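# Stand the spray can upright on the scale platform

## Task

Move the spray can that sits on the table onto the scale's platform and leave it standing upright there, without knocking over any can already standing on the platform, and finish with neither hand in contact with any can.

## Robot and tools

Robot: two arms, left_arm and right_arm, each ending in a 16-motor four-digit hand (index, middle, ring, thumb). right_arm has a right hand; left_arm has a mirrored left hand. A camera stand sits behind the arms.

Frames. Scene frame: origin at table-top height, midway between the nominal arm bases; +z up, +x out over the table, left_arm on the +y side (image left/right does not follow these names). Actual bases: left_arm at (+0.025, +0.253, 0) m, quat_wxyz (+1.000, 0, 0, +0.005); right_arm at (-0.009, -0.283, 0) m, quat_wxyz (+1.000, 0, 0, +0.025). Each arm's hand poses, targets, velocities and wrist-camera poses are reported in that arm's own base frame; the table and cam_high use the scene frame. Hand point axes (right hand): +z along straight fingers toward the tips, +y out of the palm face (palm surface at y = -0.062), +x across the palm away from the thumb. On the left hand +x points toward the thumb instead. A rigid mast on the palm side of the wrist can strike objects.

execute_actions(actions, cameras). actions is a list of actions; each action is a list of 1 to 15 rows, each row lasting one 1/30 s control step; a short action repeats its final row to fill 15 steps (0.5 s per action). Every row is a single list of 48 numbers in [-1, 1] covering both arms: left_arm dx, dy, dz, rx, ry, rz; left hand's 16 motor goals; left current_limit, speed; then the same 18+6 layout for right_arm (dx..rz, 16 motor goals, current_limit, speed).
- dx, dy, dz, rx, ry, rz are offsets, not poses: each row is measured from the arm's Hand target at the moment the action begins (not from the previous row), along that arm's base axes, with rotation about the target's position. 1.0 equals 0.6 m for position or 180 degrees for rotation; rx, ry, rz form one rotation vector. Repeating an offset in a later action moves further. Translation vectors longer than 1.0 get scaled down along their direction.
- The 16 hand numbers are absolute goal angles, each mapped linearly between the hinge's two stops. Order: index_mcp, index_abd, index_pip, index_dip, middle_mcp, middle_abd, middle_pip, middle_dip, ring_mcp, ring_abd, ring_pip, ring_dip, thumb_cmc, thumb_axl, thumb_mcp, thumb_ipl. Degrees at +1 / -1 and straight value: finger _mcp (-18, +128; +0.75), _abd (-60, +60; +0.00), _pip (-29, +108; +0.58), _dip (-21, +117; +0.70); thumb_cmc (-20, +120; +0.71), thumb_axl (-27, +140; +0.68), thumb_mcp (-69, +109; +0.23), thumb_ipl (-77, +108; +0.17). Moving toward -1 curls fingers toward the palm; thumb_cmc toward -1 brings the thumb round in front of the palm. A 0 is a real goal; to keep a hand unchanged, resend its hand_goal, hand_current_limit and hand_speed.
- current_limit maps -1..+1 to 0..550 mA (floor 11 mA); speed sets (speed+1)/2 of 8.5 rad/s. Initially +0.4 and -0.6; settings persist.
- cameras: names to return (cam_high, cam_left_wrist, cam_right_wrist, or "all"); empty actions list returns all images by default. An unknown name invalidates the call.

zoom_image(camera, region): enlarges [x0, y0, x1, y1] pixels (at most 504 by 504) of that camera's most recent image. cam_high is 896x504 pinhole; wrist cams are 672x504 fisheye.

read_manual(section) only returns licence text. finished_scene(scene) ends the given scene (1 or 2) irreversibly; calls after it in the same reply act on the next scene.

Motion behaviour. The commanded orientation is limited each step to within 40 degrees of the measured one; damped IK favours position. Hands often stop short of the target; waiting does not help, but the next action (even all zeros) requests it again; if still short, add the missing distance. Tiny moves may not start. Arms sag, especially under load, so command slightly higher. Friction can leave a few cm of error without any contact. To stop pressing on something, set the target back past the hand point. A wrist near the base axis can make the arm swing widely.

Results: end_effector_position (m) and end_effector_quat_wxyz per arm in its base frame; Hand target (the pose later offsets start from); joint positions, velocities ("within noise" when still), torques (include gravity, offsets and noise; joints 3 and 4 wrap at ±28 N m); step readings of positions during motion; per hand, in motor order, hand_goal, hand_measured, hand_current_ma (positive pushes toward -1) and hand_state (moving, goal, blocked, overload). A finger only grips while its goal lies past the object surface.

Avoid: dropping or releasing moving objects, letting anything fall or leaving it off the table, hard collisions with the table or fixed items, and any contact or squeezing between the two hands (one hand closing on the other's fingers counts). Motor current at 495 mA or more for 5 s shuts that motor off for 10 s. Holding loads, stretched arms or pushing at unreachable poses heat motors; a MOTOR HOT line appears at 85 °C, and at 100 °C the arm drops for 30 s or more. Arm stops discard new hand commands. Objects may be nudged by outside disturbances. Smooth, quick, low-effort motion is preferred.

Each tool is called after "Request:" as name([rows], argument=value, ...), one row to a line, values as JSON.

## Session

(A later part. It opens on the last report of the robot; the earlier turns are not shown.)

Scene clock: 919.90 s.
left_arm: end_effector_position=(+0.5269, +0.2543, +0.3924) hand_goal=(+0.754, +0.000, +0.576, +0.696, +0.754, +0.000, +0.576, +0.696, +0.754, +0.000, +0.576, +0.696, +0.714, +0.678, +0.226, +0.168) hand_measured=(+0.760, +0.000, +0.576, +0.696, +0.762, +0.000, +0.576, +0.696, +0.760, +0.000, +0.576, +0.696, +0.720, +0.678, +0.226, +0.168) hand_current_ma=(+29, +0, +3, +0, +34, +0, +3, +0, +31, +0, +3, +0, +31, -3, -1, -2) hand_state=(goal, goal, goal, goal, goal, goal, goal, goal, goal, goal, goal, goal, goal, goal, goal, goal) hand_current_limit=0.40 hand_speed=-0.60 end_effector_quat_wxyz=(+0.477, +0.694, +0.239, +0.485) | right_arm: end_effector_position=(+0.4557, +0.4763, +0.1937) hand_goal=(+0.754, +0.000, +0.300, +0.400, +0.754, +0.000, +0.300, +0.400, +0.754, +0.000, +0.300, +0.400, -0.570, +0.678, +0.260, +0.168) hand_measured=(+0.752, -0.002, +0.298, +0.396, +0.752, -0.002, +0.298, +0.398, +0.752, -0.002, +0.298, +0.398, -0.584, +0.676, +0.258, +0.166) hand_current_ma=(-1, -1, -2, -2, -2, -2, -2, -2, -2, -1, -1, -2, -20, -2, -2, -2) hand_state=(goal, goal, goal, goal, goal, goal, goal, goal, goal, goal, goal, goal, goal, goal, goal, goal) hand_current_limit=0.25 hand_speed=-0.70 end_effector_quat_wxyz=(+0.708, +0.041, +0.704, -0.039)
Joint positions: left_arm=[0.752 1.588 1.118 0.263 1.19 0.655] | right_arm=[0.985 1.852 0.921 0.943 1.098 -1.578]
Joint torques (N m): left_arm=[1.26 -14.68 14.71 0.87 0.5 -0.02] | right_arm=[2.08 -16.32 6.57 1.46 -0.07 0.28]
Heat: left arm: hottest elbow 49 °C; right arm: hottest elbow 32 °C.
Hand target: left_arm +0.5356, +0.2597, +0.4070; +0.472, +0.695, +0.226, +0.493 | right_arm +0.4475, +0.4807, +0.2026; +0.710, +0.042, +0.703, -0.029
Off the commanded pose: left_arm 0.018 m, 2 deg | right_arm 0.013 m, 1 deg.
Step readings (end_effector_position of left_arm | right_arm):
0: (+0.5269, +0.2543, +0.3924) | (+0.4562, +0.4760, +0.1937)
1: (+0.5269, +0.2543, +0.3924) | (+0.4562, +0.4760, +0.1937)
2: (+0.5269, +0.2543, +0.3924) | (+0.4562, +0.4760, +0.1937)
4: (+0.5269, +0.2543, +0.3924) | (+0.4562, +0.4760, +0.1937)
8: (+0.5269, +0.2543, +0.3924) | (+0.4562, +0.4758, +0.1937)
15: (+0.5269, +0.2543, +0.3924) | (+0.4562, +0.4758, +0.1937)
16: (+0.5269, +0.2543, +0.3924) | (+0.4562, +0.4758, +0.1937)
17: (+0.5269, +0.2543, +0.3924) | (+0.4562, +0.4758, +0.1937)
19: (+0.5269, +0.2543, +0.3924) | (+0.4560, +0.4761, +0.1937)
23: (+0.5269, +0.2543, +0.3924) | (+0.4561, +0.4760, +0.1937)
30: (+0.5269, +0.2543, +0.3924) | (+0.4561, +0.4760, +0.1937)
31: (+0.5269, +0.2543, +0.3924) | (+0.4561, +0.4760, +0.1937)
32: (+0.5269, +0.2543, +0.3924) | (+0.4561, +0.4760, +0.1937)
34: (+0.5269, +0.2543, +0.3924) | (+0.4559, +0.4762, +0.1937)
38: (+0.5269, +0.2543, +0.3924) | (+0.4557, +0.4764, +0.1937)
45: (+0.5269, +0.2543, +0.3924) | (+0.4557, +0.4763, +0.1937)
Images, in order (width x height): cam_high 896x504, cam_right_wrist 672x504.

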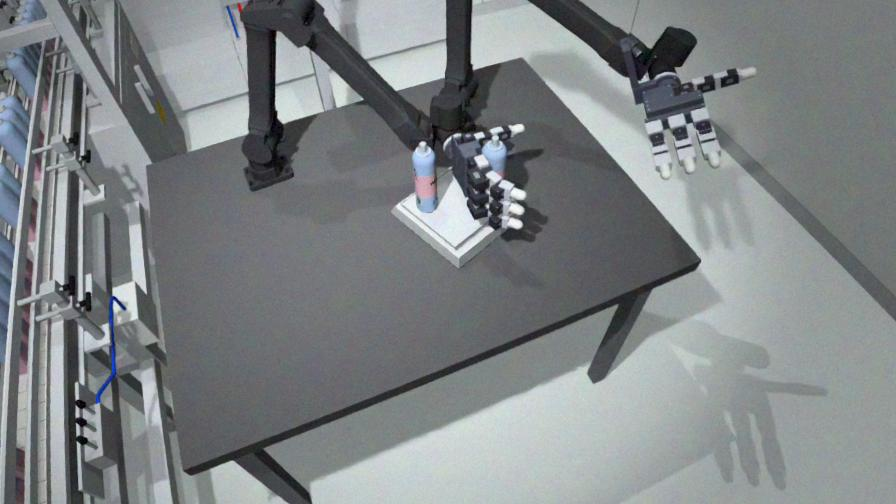

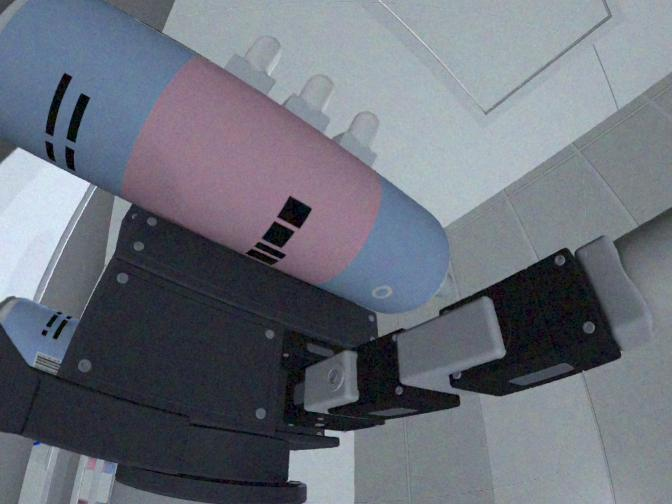

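Request:
execute_actions([
  [[0,0,0,0,0,0,0.754,0,0.576,0.696,0.754,0,0.576,0.696,0.754,0,0.576,0.696,0.714,0.678,0.226,0.168,0.4,-0.6,0,0.0,0,0,0,0,0.754,0,0.576,0.696,0.754,0,0.576,0.696,0.754,0,0.576,0.696,-0.1,0.678,0.226,0.168,0.25,-0.7]],
  [[0,0,0,0,0,0,0.754,0,0.576,0.696,0.754,0,0.576,0.696,0.754,0,0.576,0.696,0.714,0.678,0.226,0.168,0.4,-0.6,0,-0.012,0,0,0,0,0.754,0,0.576,0.696,0.754,0,0.576,0.696,0.754,0,0.576,0.696,0.4,0.678,0.226,0.168,0.25,-0.7]],
  [[0,0,0,0,0,0,0.754,0,0.576,0.696,0.754,0,0.576,0.696,0.754,0,0.576,0.696,0.714,0.678,0.226,0.168,0.4,-0.6,0,-0.008,0,0,0,0,0.754,0,0.576,0.696,0.754,0,0.576,0.696,0.754,0,0.576,0.696,0.714,0.678,0.226,0.168,0.25,-0.7]],
], cameras=["cam_high","cam_right_wrist"])

Request:
zoom_image(camera="cam_high", region=[390, 80, 550, 270])

Scene clock: 936.40 s.
left_arm: end_effector_position=(+0.5269, +0.2543, +0.3924) hand_goal=(+0.754, +0.000, +0.576, +0.696, +0.754, +0.000, +0.576, +0.696, +0.754, +0.000, +0.576, +0.696, +0.714, +0.678, +0.226, +0.168) hand_measured=(+0.760, +0.000, +0.576, +0.696, +0.762, +0.000, +0.576, +0.696, +0.760, +0.000, +0.576, +0.696, +0.720, +0.678, +0.226, +0.168) hand_current_ma=(+29, +0, +3, +0, +34, +0, +3, +0, +31, +0, +3, +0, +31, -3, -1, -2) hand_state=(goal, goal, goal, goal, goal, goal, goal, goal, goal, goal, goal, goal, goal, goal, goal, goal) hand_current_limit=0.40 hand_speed=-0.60 end_effector_quat_wxyz=(+0.477, +0.694, +0.239, +0.485) | right_arm: end_effector_position=(+0.4507, +0.4717, +0.1940) hand_goal=(+0.754, +0.000, +0.576, +0.696, +0.754, +0.000, +0.576, +0.696, +0.754, +0.000, +0.576, +0.696, +0.714, +0.678, +0.226, +0.168) hand_measured=(+0.752, -0.002, +0.574, +0.692, +0.752, -0.002, +0.572, +0.694, +0.752, -0.002, +0.574, +0.694, +0.712, +0.676, +0.228, +0.166) hand_current_ma=(-1, -1, -2, -2, -1, -2, -2, -2, -2, -1, -2, -2, -1, -2, +2, -2) hand_state=(goal, goal, goal, goal, goal, goal, goal, goal, goal, goal, goal, goal, goal, goal, goal, goal) hand_current_limit=0.25 hand_speed=-0.70 end_effector_quat_wxyz=(+0.707, +0.036, +0.705, -0.037)
Joint positions: left_arm=[0.752 1.588 1.118 0.263 1.19 0.655] | right_arm=[0.985 1.834 0.897 0.943 1.087 -1.577]
Joint torques (N m): left_arm=[1.32 -14.62 14.71 0.84 0.5 -0.01] | right_arm=[0.97 -15.91 5.94 1.81 -0.19 0.17]
Heat: left arm: hottest elbow 49 °C; right arm: hottest elbow 32 °C.
Hand target: left_arm +0.5356, +0.2597, +0.4070; +0.472, +0.695, +0.226, +0.493 | right_arm +0.4475, +0.4687, +0.2026; +0.710, +0.042, +0.703, -0.029
Off the commanded pose: left_arm 0.018 m, 2 deg | right_arm 0.010 m, 1 deg.
Step readings (end_effector_position of left_arm | right_arm):
0: (+0.5269, +0.2543, +0.3924) | (+0.4557, +0.4763, +0.1937)
1: (+0.5269, +0.2543, +0.3924) | (+0.4557, +0.4763, +0.1937)
2: (+0.5269, +0.2543, +0.3924) | (+0.4557, +0.4763, +0.1937)
4: (+0.5269, +0.2543, +0.3924) | (+0.4557, +0.4763, +0.1937)
8: (+0.5269, +0.2543, +0.3924) | (+0.4557, +0.4763, +0.1939)
15: (+0.5269, +0.2543, +0.3924) | (+0.4557, +0.4763, +0.1939)
16: (+0.5269, +0.2543, +0.3924) | (+0.4557, +0.4763, +0.1940)
17: (+0.5269, +0.2543, +0.3924) | (+0.4557, +0.4763, +0.1940)
19: (+0.5269, +0.2543, +0.3924) | (+0.4551, +0.4761, +0.1941)
23: (+0.5269, +0.2543, +0.3924) | (+0.4536, +0.4745, +0.1949)
30: (+0.5269, +0.2543, +0.3924) | (+0.4533, +0.4740, +0.1956)
31: (+0.5269, +0.2543, +0.3924) | (+0.4532, +0.4740, +0.1954)
32: (+0.5269, +0.2543, +0.3924) | (+0.4529, +0.4739, +0.1951)
34: (+0.5269, +0.2543, +0.3924) | (+0.4521, +0.4734, +0.1946)
38: (+0.5269, +0.2543, +0.3924) | (+0.4509, +0.4718, +0.1935)
45: (+0.5269, +0.2543, +0.3924) | (+0.4507, +0.4717, +0.1940)
Images, in order (width x height): cam_high 896x504, cam_right_wrist 672x504.

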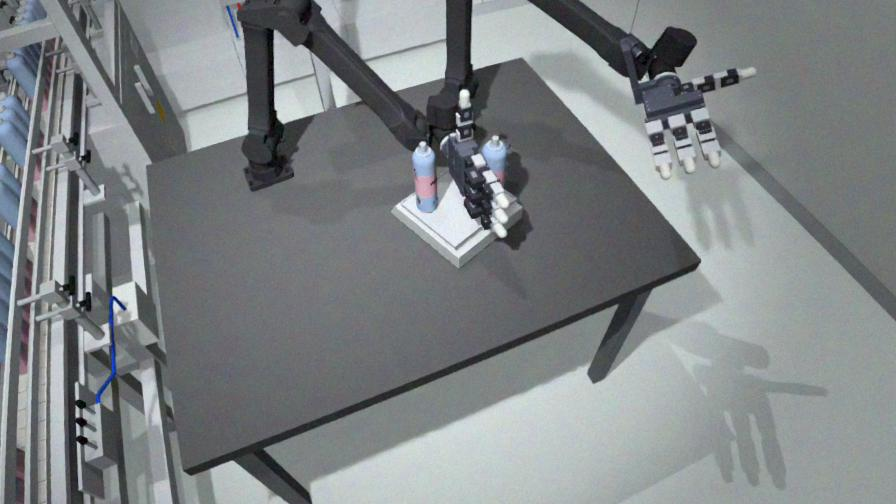

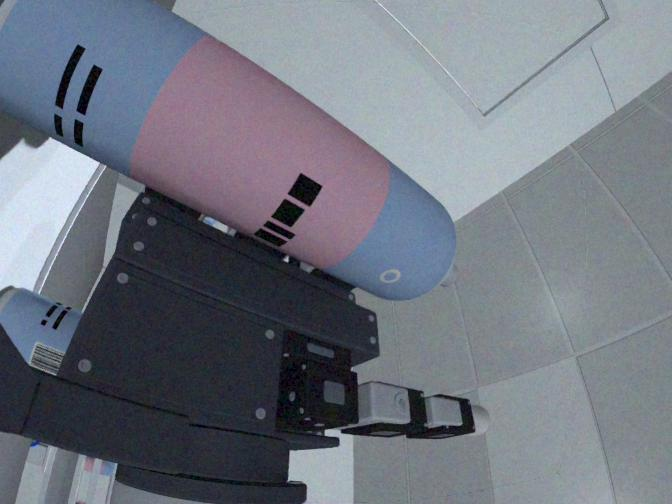

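Scaled by 2.653.

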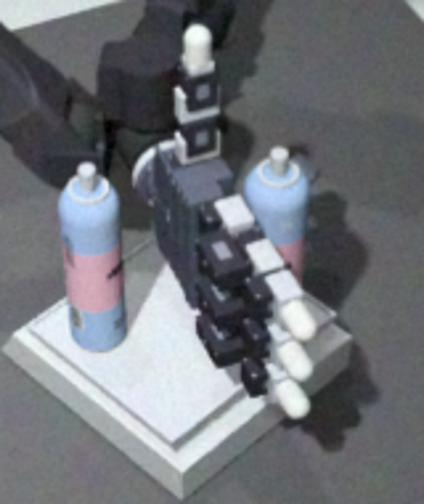

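Request:
execute_actions([
  [[0,0,0,0,0,0,0.754,0,0.576,0.696,0.754,0,0.576,0.696,0.754,0,0.576,0.696,0.714,0.678,0.226,0.168,0.4,-0.6,0.002,-0.012,0,0,0,0,0.754,0,0.576,0.696,0.754,0,0.576,0.696,0.754,0,0.576,0.696,0.714,0.678,0.226,0.168,0.25,-0.7]],
  [[0,0,0,0,0,0,0.754,0,0.576,0.696,0.754,0,0.576,0.696,0.754,0,0.576,0.696,0.714,0.678,0.226,0.168,0.4,-0.6,0,0,0.06,0,0,0,0.754,0,0.576,0.696,0.754,0,0.576,0.696,0.754,0,0.576,0.696,0.714,0.678,0.226,0.168,0.25,-0.7]],
], cameras=["cam_high"])

Request:
zoom_image(camera="cam_high", region=[390, 80, 550, 270])

Scene clock: 948.30 s.
left_arm: end_effector_position=(+0.5269, +0.2543, +0.3924) hand_goal=(+0.754, +0.000, +0.576, +0.696, +0.754, +0.000, +0.576, +0.696, +0.754, +0.000, +0.576, +0.696, +0.714, +0.678, +0.226, +0.168) hand_measured=(+0.760, +0.000, +0.576, +0.696, +0.762, +0.000, +0.576, +0.696, +0.760, +0.000, +0.576, +0.696, +0.720, +0.678, +0.226, +0.168) hand_current_ma=(+29, +0, +3, +0, +34, +0, +3, +0, +31, +0, +3, +0, +31, -3, -1, -2) hand_state=(goal, goal, goal, goal, goal, goal, goal, goal, goal, goal, goal, goal, goal, goal, goal, goal) hand_current_limit=0.40 hand_speed=-0.60 end_effector_quat_wxyz=(+0.477, +0.694, +0.239, +0.485) | right_arm: end_effector_position=(+0.4437, +0.4641, +0.2349) hand_goal=(+0.754, +0.000, +0.576, +0.696, +0.754, +0.000, +0.576, +0.696, +0.754, +0.000, +0.576, +0.696, +0.714, +0.678, +0.226, +0.168) hand_measured=(+0.752, -0.002, +0.574, +0.692, +0.752, -0.002, +0.574, +0.694, +0.752, -0.002, +0.574, +0.694, +0.712, +0.676, +0.228, +0.166) hand_current_ma=(-1, -1, -2, -2, -1, -2, -2, -2, -1, -1, -2, -2, -1, -2, +2, -2) hand_state=(goal, goal, goal, goal, goal, goal, goal, goal, goal, goal, goal, goal, goal, goal, goal, goal) hand_current_limit=0.25 hand_speed=-0.70 end_effector_quat_wxyz=(+0.709, +0.035, +0.703, -0.029)
Joint positions: left_arm=[0.752 1.588 1.118 0.263 1.19 0.655] | right_arm=[0.985 1.725 0.881 0.861 1.077 -1.577]
Joint torques (N m): left_arm=[1.44 -14.74 14.72 0.87 0.5 0] | right_arm=[0.26 -13.39 7.95 1.39 -0.17 0.17]
Heat: left arm: hottest elbow 49 °C; right arm: hottest elbow 31 °C.
Hand target: left_arm +0.5356, +0.2597, +0.4070; +0.472, +0.695, +0.226, +0.493 | right_arm +0.4487, +0.4614, +0.2388; +0.710, +0.042, +0.703, -0.029
Off the commanded pose: left_arm 0.018 m, 2 deg | right_arm 0.007 m, 1 deg.
Step readings (end_effector_position of left_arm | right_arm):
0: (+0.5269, +0.2543, +0.3924) | (+0.4507, +0.4717, +0.1940)
1: (+0.5269, +0.2543, +0.3924) | (+0.4507, +0.4717, +0.1942)
2: (+0.5269, +0.2543, +0.3924) | (+0.4504, +0.4719, +0.1941)
4: (+0.5269, +0.2543, +0.3924) | (+0.4492, +0.4713, +0.1933)
8: (+0.5269, +0.2543, +0.3924) | (+0.4475, +0.4694, +0.1925)
15: (+0.5269, +0.2543, +0.3924) | (+0.4472, +0.4693, +0.1927)
16: (+0.5269, +0.2543, +0.3924) | (+0.4472, +0.4693, +0.1932)
17: (+0.5269, +0.2543, +0.3924) | (+0.4471, +0.4692, +0.1938)
19: (+0.5269, +0.2543, +0.3924) | (+0.4468, +0.4688, +0.1983)
23: (+0.5269, +0.2543, +0.3924) | (+0.4451, +0.4662, +0.2211)
30: (+0.5269, +0.2543, +0.3924) | (+0.4436, +0.4640, +0.2363)
Images, in order (width x height): cam_high 896x504.

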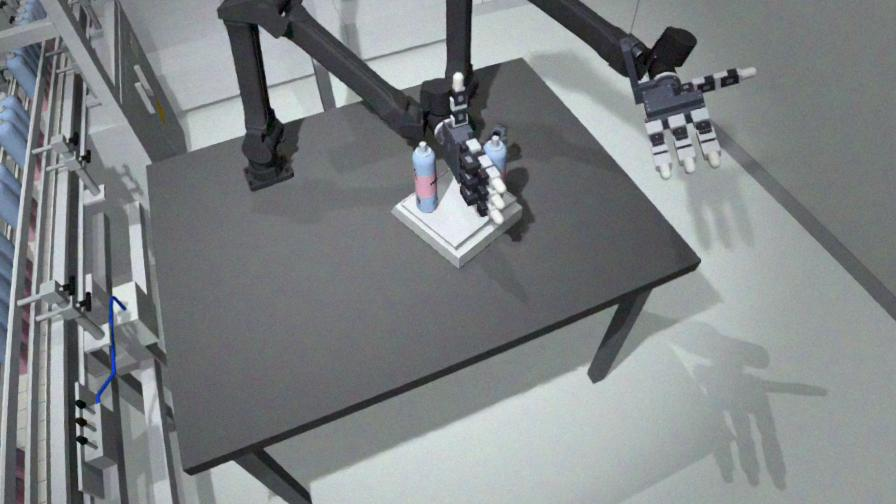

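Scaled by 2.653.

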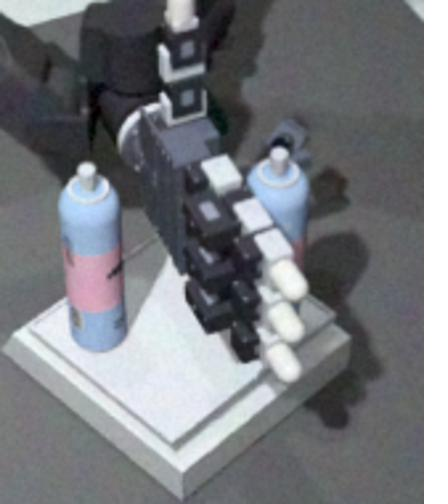

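Request:
execute_actions([
  [[0,0,0,0,0,0,0.754,0,0.576,0.696,0.754,0,0.576,0.696,0.754,0,0.576,0.696,0.714,0.678,0.226,0.168,0.4,-0.6,0.002,0.002,0.08,0,0,0,0.754,0,0.576,0.696,0.754,0,0.576,0.696,0.754,0,0.576,0.696,0.714,0.678,0.226,0.168,0.25,-0.7]],
  [[0,0,0,0,0,0,0.754,0,0.576,0.696,0.754,0,0.576,0.696,0.754,0,0.576,0.696,0.714,0.678,0.226,0.168,0.4,-0.6,0,0,0.08,0,0,0,0.754,0,0.576,0.696,0.754,0,0.576,0.696,0.754,0,0.576,0.696,0.714,0.678,0.226,0.168,0.25,-0.7]],
], cameras=[])

Request:
execute_actions([
  [[0,0,0,0,0,0,0.754,0,0.576,0.696,0.754,0,0.576,0.696,0.754,0,0.576,0.696,0.714,0.678,0.226,0.168,0.4,-0.6,0.002,0.004,0.09,0,0,0,0.754,0,0.576,0.696,0.754,0,0.576,0.696,0.754,0,0.576,0.696,0.714,0.678,0.226,0.168,0.25,-0.7]],
  [[0,0,0,0,0,0,0.754,0,0.576,0.696,0.754,0,0.576,0.696,0.754,0,0.576,0.696,0.714,0.678,0.226,0.168,0.4,-0.6,0,0,0.09,0,0,0,0.754,0,0.576,0.696,0.754,0,0.576,0.696,0.754,0,0.576,0.696,0.714,0.678,0.226,0.168,0.25,-0.7]],
  [[0,0,0,0,0,0,0.754,0,0.576,0.696,0.754,0,0.576,0.696,0.754,0,0.576,0.696,0.714,0.678,0.226,0.168,0.4,-0.6,0,0,0.07,0,0,0,0.754,0,0.576,0.696,0.754,0,0.576,0.696,0.754,0,0.576,0.696,0.714,0.678,0.226,0.168,0.25,-0.7]],
], cameras=["cam_high"])

Request:
zoom_image(camera="cam_high", region=[380, 100, 560, 280])

Scene clock: 965.63 s.
left_arm: end_effector_position=(+0.5269, +0.2543, +0.3924) hand_goal=(+0.754, +0.000, +0.576, +0.696, +0.754, +0.000, +0.576, +0.696, +0.754, +0.000, +0.576, +0.696, +0.714, +0.678, +0.226, +0.168) hand_measured=(+0.760, +0.000, +0.576, +0.696, +0.762, +0.000, +0.576, +0.696, +0.760, +0.000, +0.576, +0.696, +0.720, +0.678, +0.226, +0.168) hand_current_ma=(+29, +0, +3, +0, +34, +0, +3, +0, +31, +0, +3, +0, +31, -3, -1, -2) hand_state=(goal, goal, goal, goal, goal, goal, goal, goal, goal, goal, goal, goal, goal, goal, goal, goal) hand_current_limit=0.40 hand_speed=-0.60 end_effector_quat_wxyz=(+0.477, +0.694, +0.239, +0.485) | right_arm: end_effector_position=(+0.4379, +0.4560, +0.3055) hand_goal=(+0.754, +0.000, +0.576, +0.696, +0.754, +0.000, +0.576, +0.696, +0.754, +0.000, +0.576, +0.696, +0.714, +0.678, +0.226, +0.168) hand_measured=(+0.752, -0.002, +0.574, +0.692, +0.752, -0.002, +0.574, +0.694, +0.752, -0.002, +0.574, +0.694, +0.712, +0.676, +0.228, +0.166) hand_current_ma=(-1, -1, -2, -2, -1, -2, -2, -2, -1, -1, -2, -2, -1, -2, +2, -2) hand_state=(goal, goal, goal, goal, goal, goal, goal, goal, goal, goal, goal, goal, goal, goal, goal, goal) hand_current_limit=0.25 hand_speed=-0.70 end_effector_quat_wxyz=(+0.701, +0.021, +0.711, -0.043)
Joint positions: left_arm=[0.752 1.588 1.118 0.263 1.19 0.655] | right_arm=[0.985 1.541 0.924 0.589 1.075 -1.579]
Joint torques (N m): left_arm=[1.26 -14.74 14.72 0.88 0.5 -0.01] | right_arm=[0.26 -11.99 13.45 1.44 -0.06 0.19]
Heat: left arm: hottest elbow 49 °C; right arm: hottest elbow 32 °C.
Hand target: left_arm +0.5356, +0.2597, +0.4070; +0.472, +0.695, +0.226, +0.493 | right_arm +0.4499, +0.4627, +0.3348; +0.710, +0.042, +0.703, -0.029
Off the commanded pose: left_arm 0.018 m, 2 deg | right_arm 0.032 m, 3 deg.
Step readings (end_effector_position of left_arm | right_arm):
0: (+0.5269, +0.2543, +0.3924) | (+0.4437, +0.4641, +0.2349)
1: (+0.5269, +0.2543, +0.3924) | (+0.4437, +0.4642, +0.2344)
2: (+0.5269, +0.2543, +0.3924) | (+0.4437, +0.4642, +0.2335)
4: (+0.5269, +0.2543, +0.3924) | (+0.4433, +0.4637, +0.2333)
8: (+0.5269, +0.2543, +0.3924) | (+0.4410, +0.4604, +0.2497)
15: (+0.5269, +0.2543, +0.3924) | (+0.4387, +0.4570, +0.2646)
16: (+0.5269, +0.2543, +0.3924) | (+0.4388, +0.4571, +0.2635)
17: (+0.5269, +0.2543, +0.3924) | (+0.4388, +0.4572, +0.2619)
19: (+0.5269, +0.2543, +0.3924) | (+0.4382, +0.4564, +0.2607)
23: (+0.5269, +0.2543, +0.3924) | (+0.4364, +0.4537, +0.2776)
30: (+0.5269, +0.2543, +0.3924) | (+0.4377, +0.4557, +0.3078)
No camera images: "cameras" was empty.

Scene clock: 967.50 s.
left_arm: end_effector_position=(+0.5269, +0.2543, +0.3924) hand_goal=(+0.754, +0.000, +0.576, +0.696, +0.754, +0.000, +0.576, +0.696, +0.754, +0.000, +0.576, +0.696, +0.714, +0.678, +0.226, +0.168) hand_measured=(+0.760, +0.000, +0.576, +0.696, +0.762, +0.000, +0.576, +0.696, +0.760, +0.000, +0.576, +0.696, +0.720, +0.678, +0.226, +0.168) hand_current_ma=(+29, +0, +3, +0, +34, +0, +3, +0, +31, +0, +3, +0, +31, -3, -1, -2) hand_state=(goal, goal, goal, goal, goal, goal, goal, goal, goal, goal, goal, goal, goal, goal, goal, goal) hand_current_limit=0.40 hand_speed=-0.60 end_effector_quat_wxyz=(+0.477, +0.694, +0.239, +0.485) | right_arm: end_effector_position=(+0.4433, +0.4643, +0.4400) hand_goal=(+0.754, +0.000, +0.576, +0.696, +0.754, +0.000, +0.576, +0.696, +0.754, +0.000, +0.576, +0.696, +0.714, +0.678, +0.226, +0.168) hand_measured=(+0.752, -0.002, +0.574, +0.692, +0.752, -0.002, +0.574, +0.694, +0.752, -0.002, +0.574, +0.694, +0.712, +0.676, +0.228, +0.166) hand_current_ma=(-1, -1, -2, -2, -1, -2, -2, -2, -1, -1, -2, -2, -1, -2, +2, -2) hand_state=(goal, goal, goal, goal, goal, goal, goal, goal, goal, goal, goal, goal, goal, goal, goal, goal) hand_current_limit=0.25 hand_speed=-0.70 end_effector_quat_wxyz=(+0.698, +0.015, +0.715, -0.049)
Joint positions: left_arm=[0.752 1.588 1.118 0.263 1.19 0.655] | right_arm=[0.985 1.408 1.18 0.183 1.074 -1.58]
Joint torques (N m): left_arm=[1.38 -14.68 14.72 0.81 0.5 -0.01] | right_arm=[0.32 -11.99 15.83 1.4 0.02 0.15]
Heat: left arm: hottest elbow 49 °C; right arm: hottest elbow 32 °C.
Hand target: left_arm +0.5356, +0.2597, +0.4070; +0.472, +0.695, +0.226, +0.493 | right_arm +0.4511, +0.4650, +0.4846; +0.710, +0.042, +0.703, -0.029
Off the commanded pose: left_arm 0.018 m, 2 deg | right_arm 0.045 m, 4 deg.
Step readings (end_effector_position of left_arm | right_arm):
0: (+0.5269, +0.2543, +0.3924) | (+0.4379, +0.4560, +0.3055)
1: (+0.5269, +0.2543, +0.3924) | (+0.4379, +0.4560, +0.3051)
2: (+0.5269, +0.2543, +0.3924) | (+0.4382, +0.4564, +0.3046)
4: (+0.5269, +0.2543, +0.3924) | (+0.4387, +0.4574, +0.3053)
8: (+0.5269, +0.2543, +0.3924) | (+0.4388, +0.4575, +0.3260)
15: (+0.5269, +0.2543, +0.3924) | (+0.4396, +0.4587, +0.3593)
16: (+0.5269, +0.2543, +0.3924) | (+0.4398, +0.4591, +0.3592)
17: (+0.5269, +0.2543, +0.3924) | (+0.4402, +0.4596, +0.3581)
19: (+0.5269, +0.2543, +0.3924) | (+0.4411, +0.4609, +0.3580)
23: (+0.5269, +0.2543, +0.3924) | (+0.4413, +0.4613, +0.3750)
30: (+0.5269, +0.2543, +0.3924) | (+0.4409, +0.4607, +0.4074)
31: (+0.5269, +0.2543, +0.3924) | (+0.4412, +0.4611, +0.4082)
32: (+0.5269, +0.2543, +0.3924) | (+0.4415, +0.4616, +0.4079)
34: (+0.5269, +0.2543, +0.3924) | (+0.4424, +0.4630, +0.4083)
38: (+0.5269, +0.2543, +0.3924) | (+0.4436, +0.4648, +0.4204)
45: (+0.5269, +0.2543, +0.3924) | (+0.4432, +0.4641, +0.4410)
Images, in order (width x height): cam_high 896x504.

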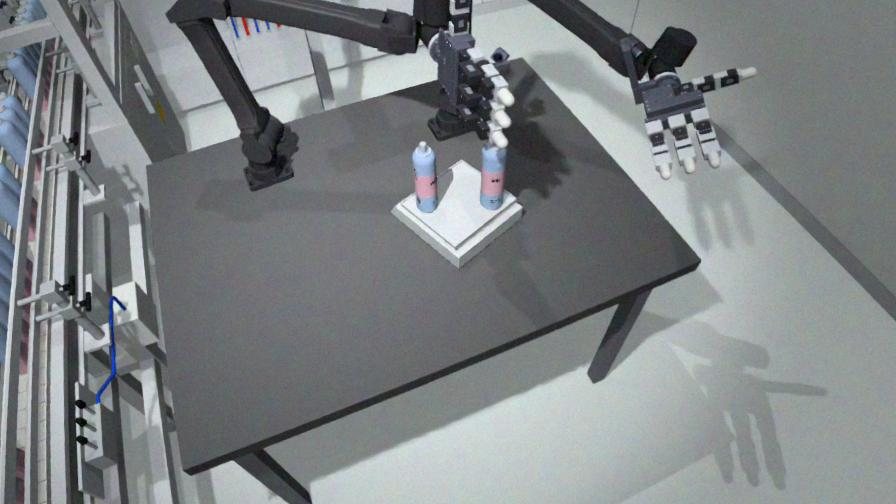

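Scaled by 2.800.

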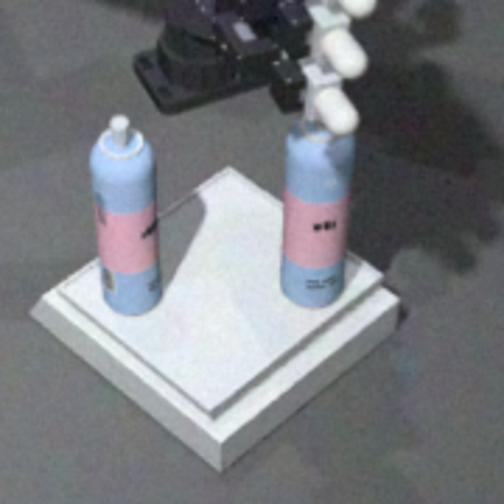

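Request:
finished_scene(scene=1)

The scene is finished: the task was done.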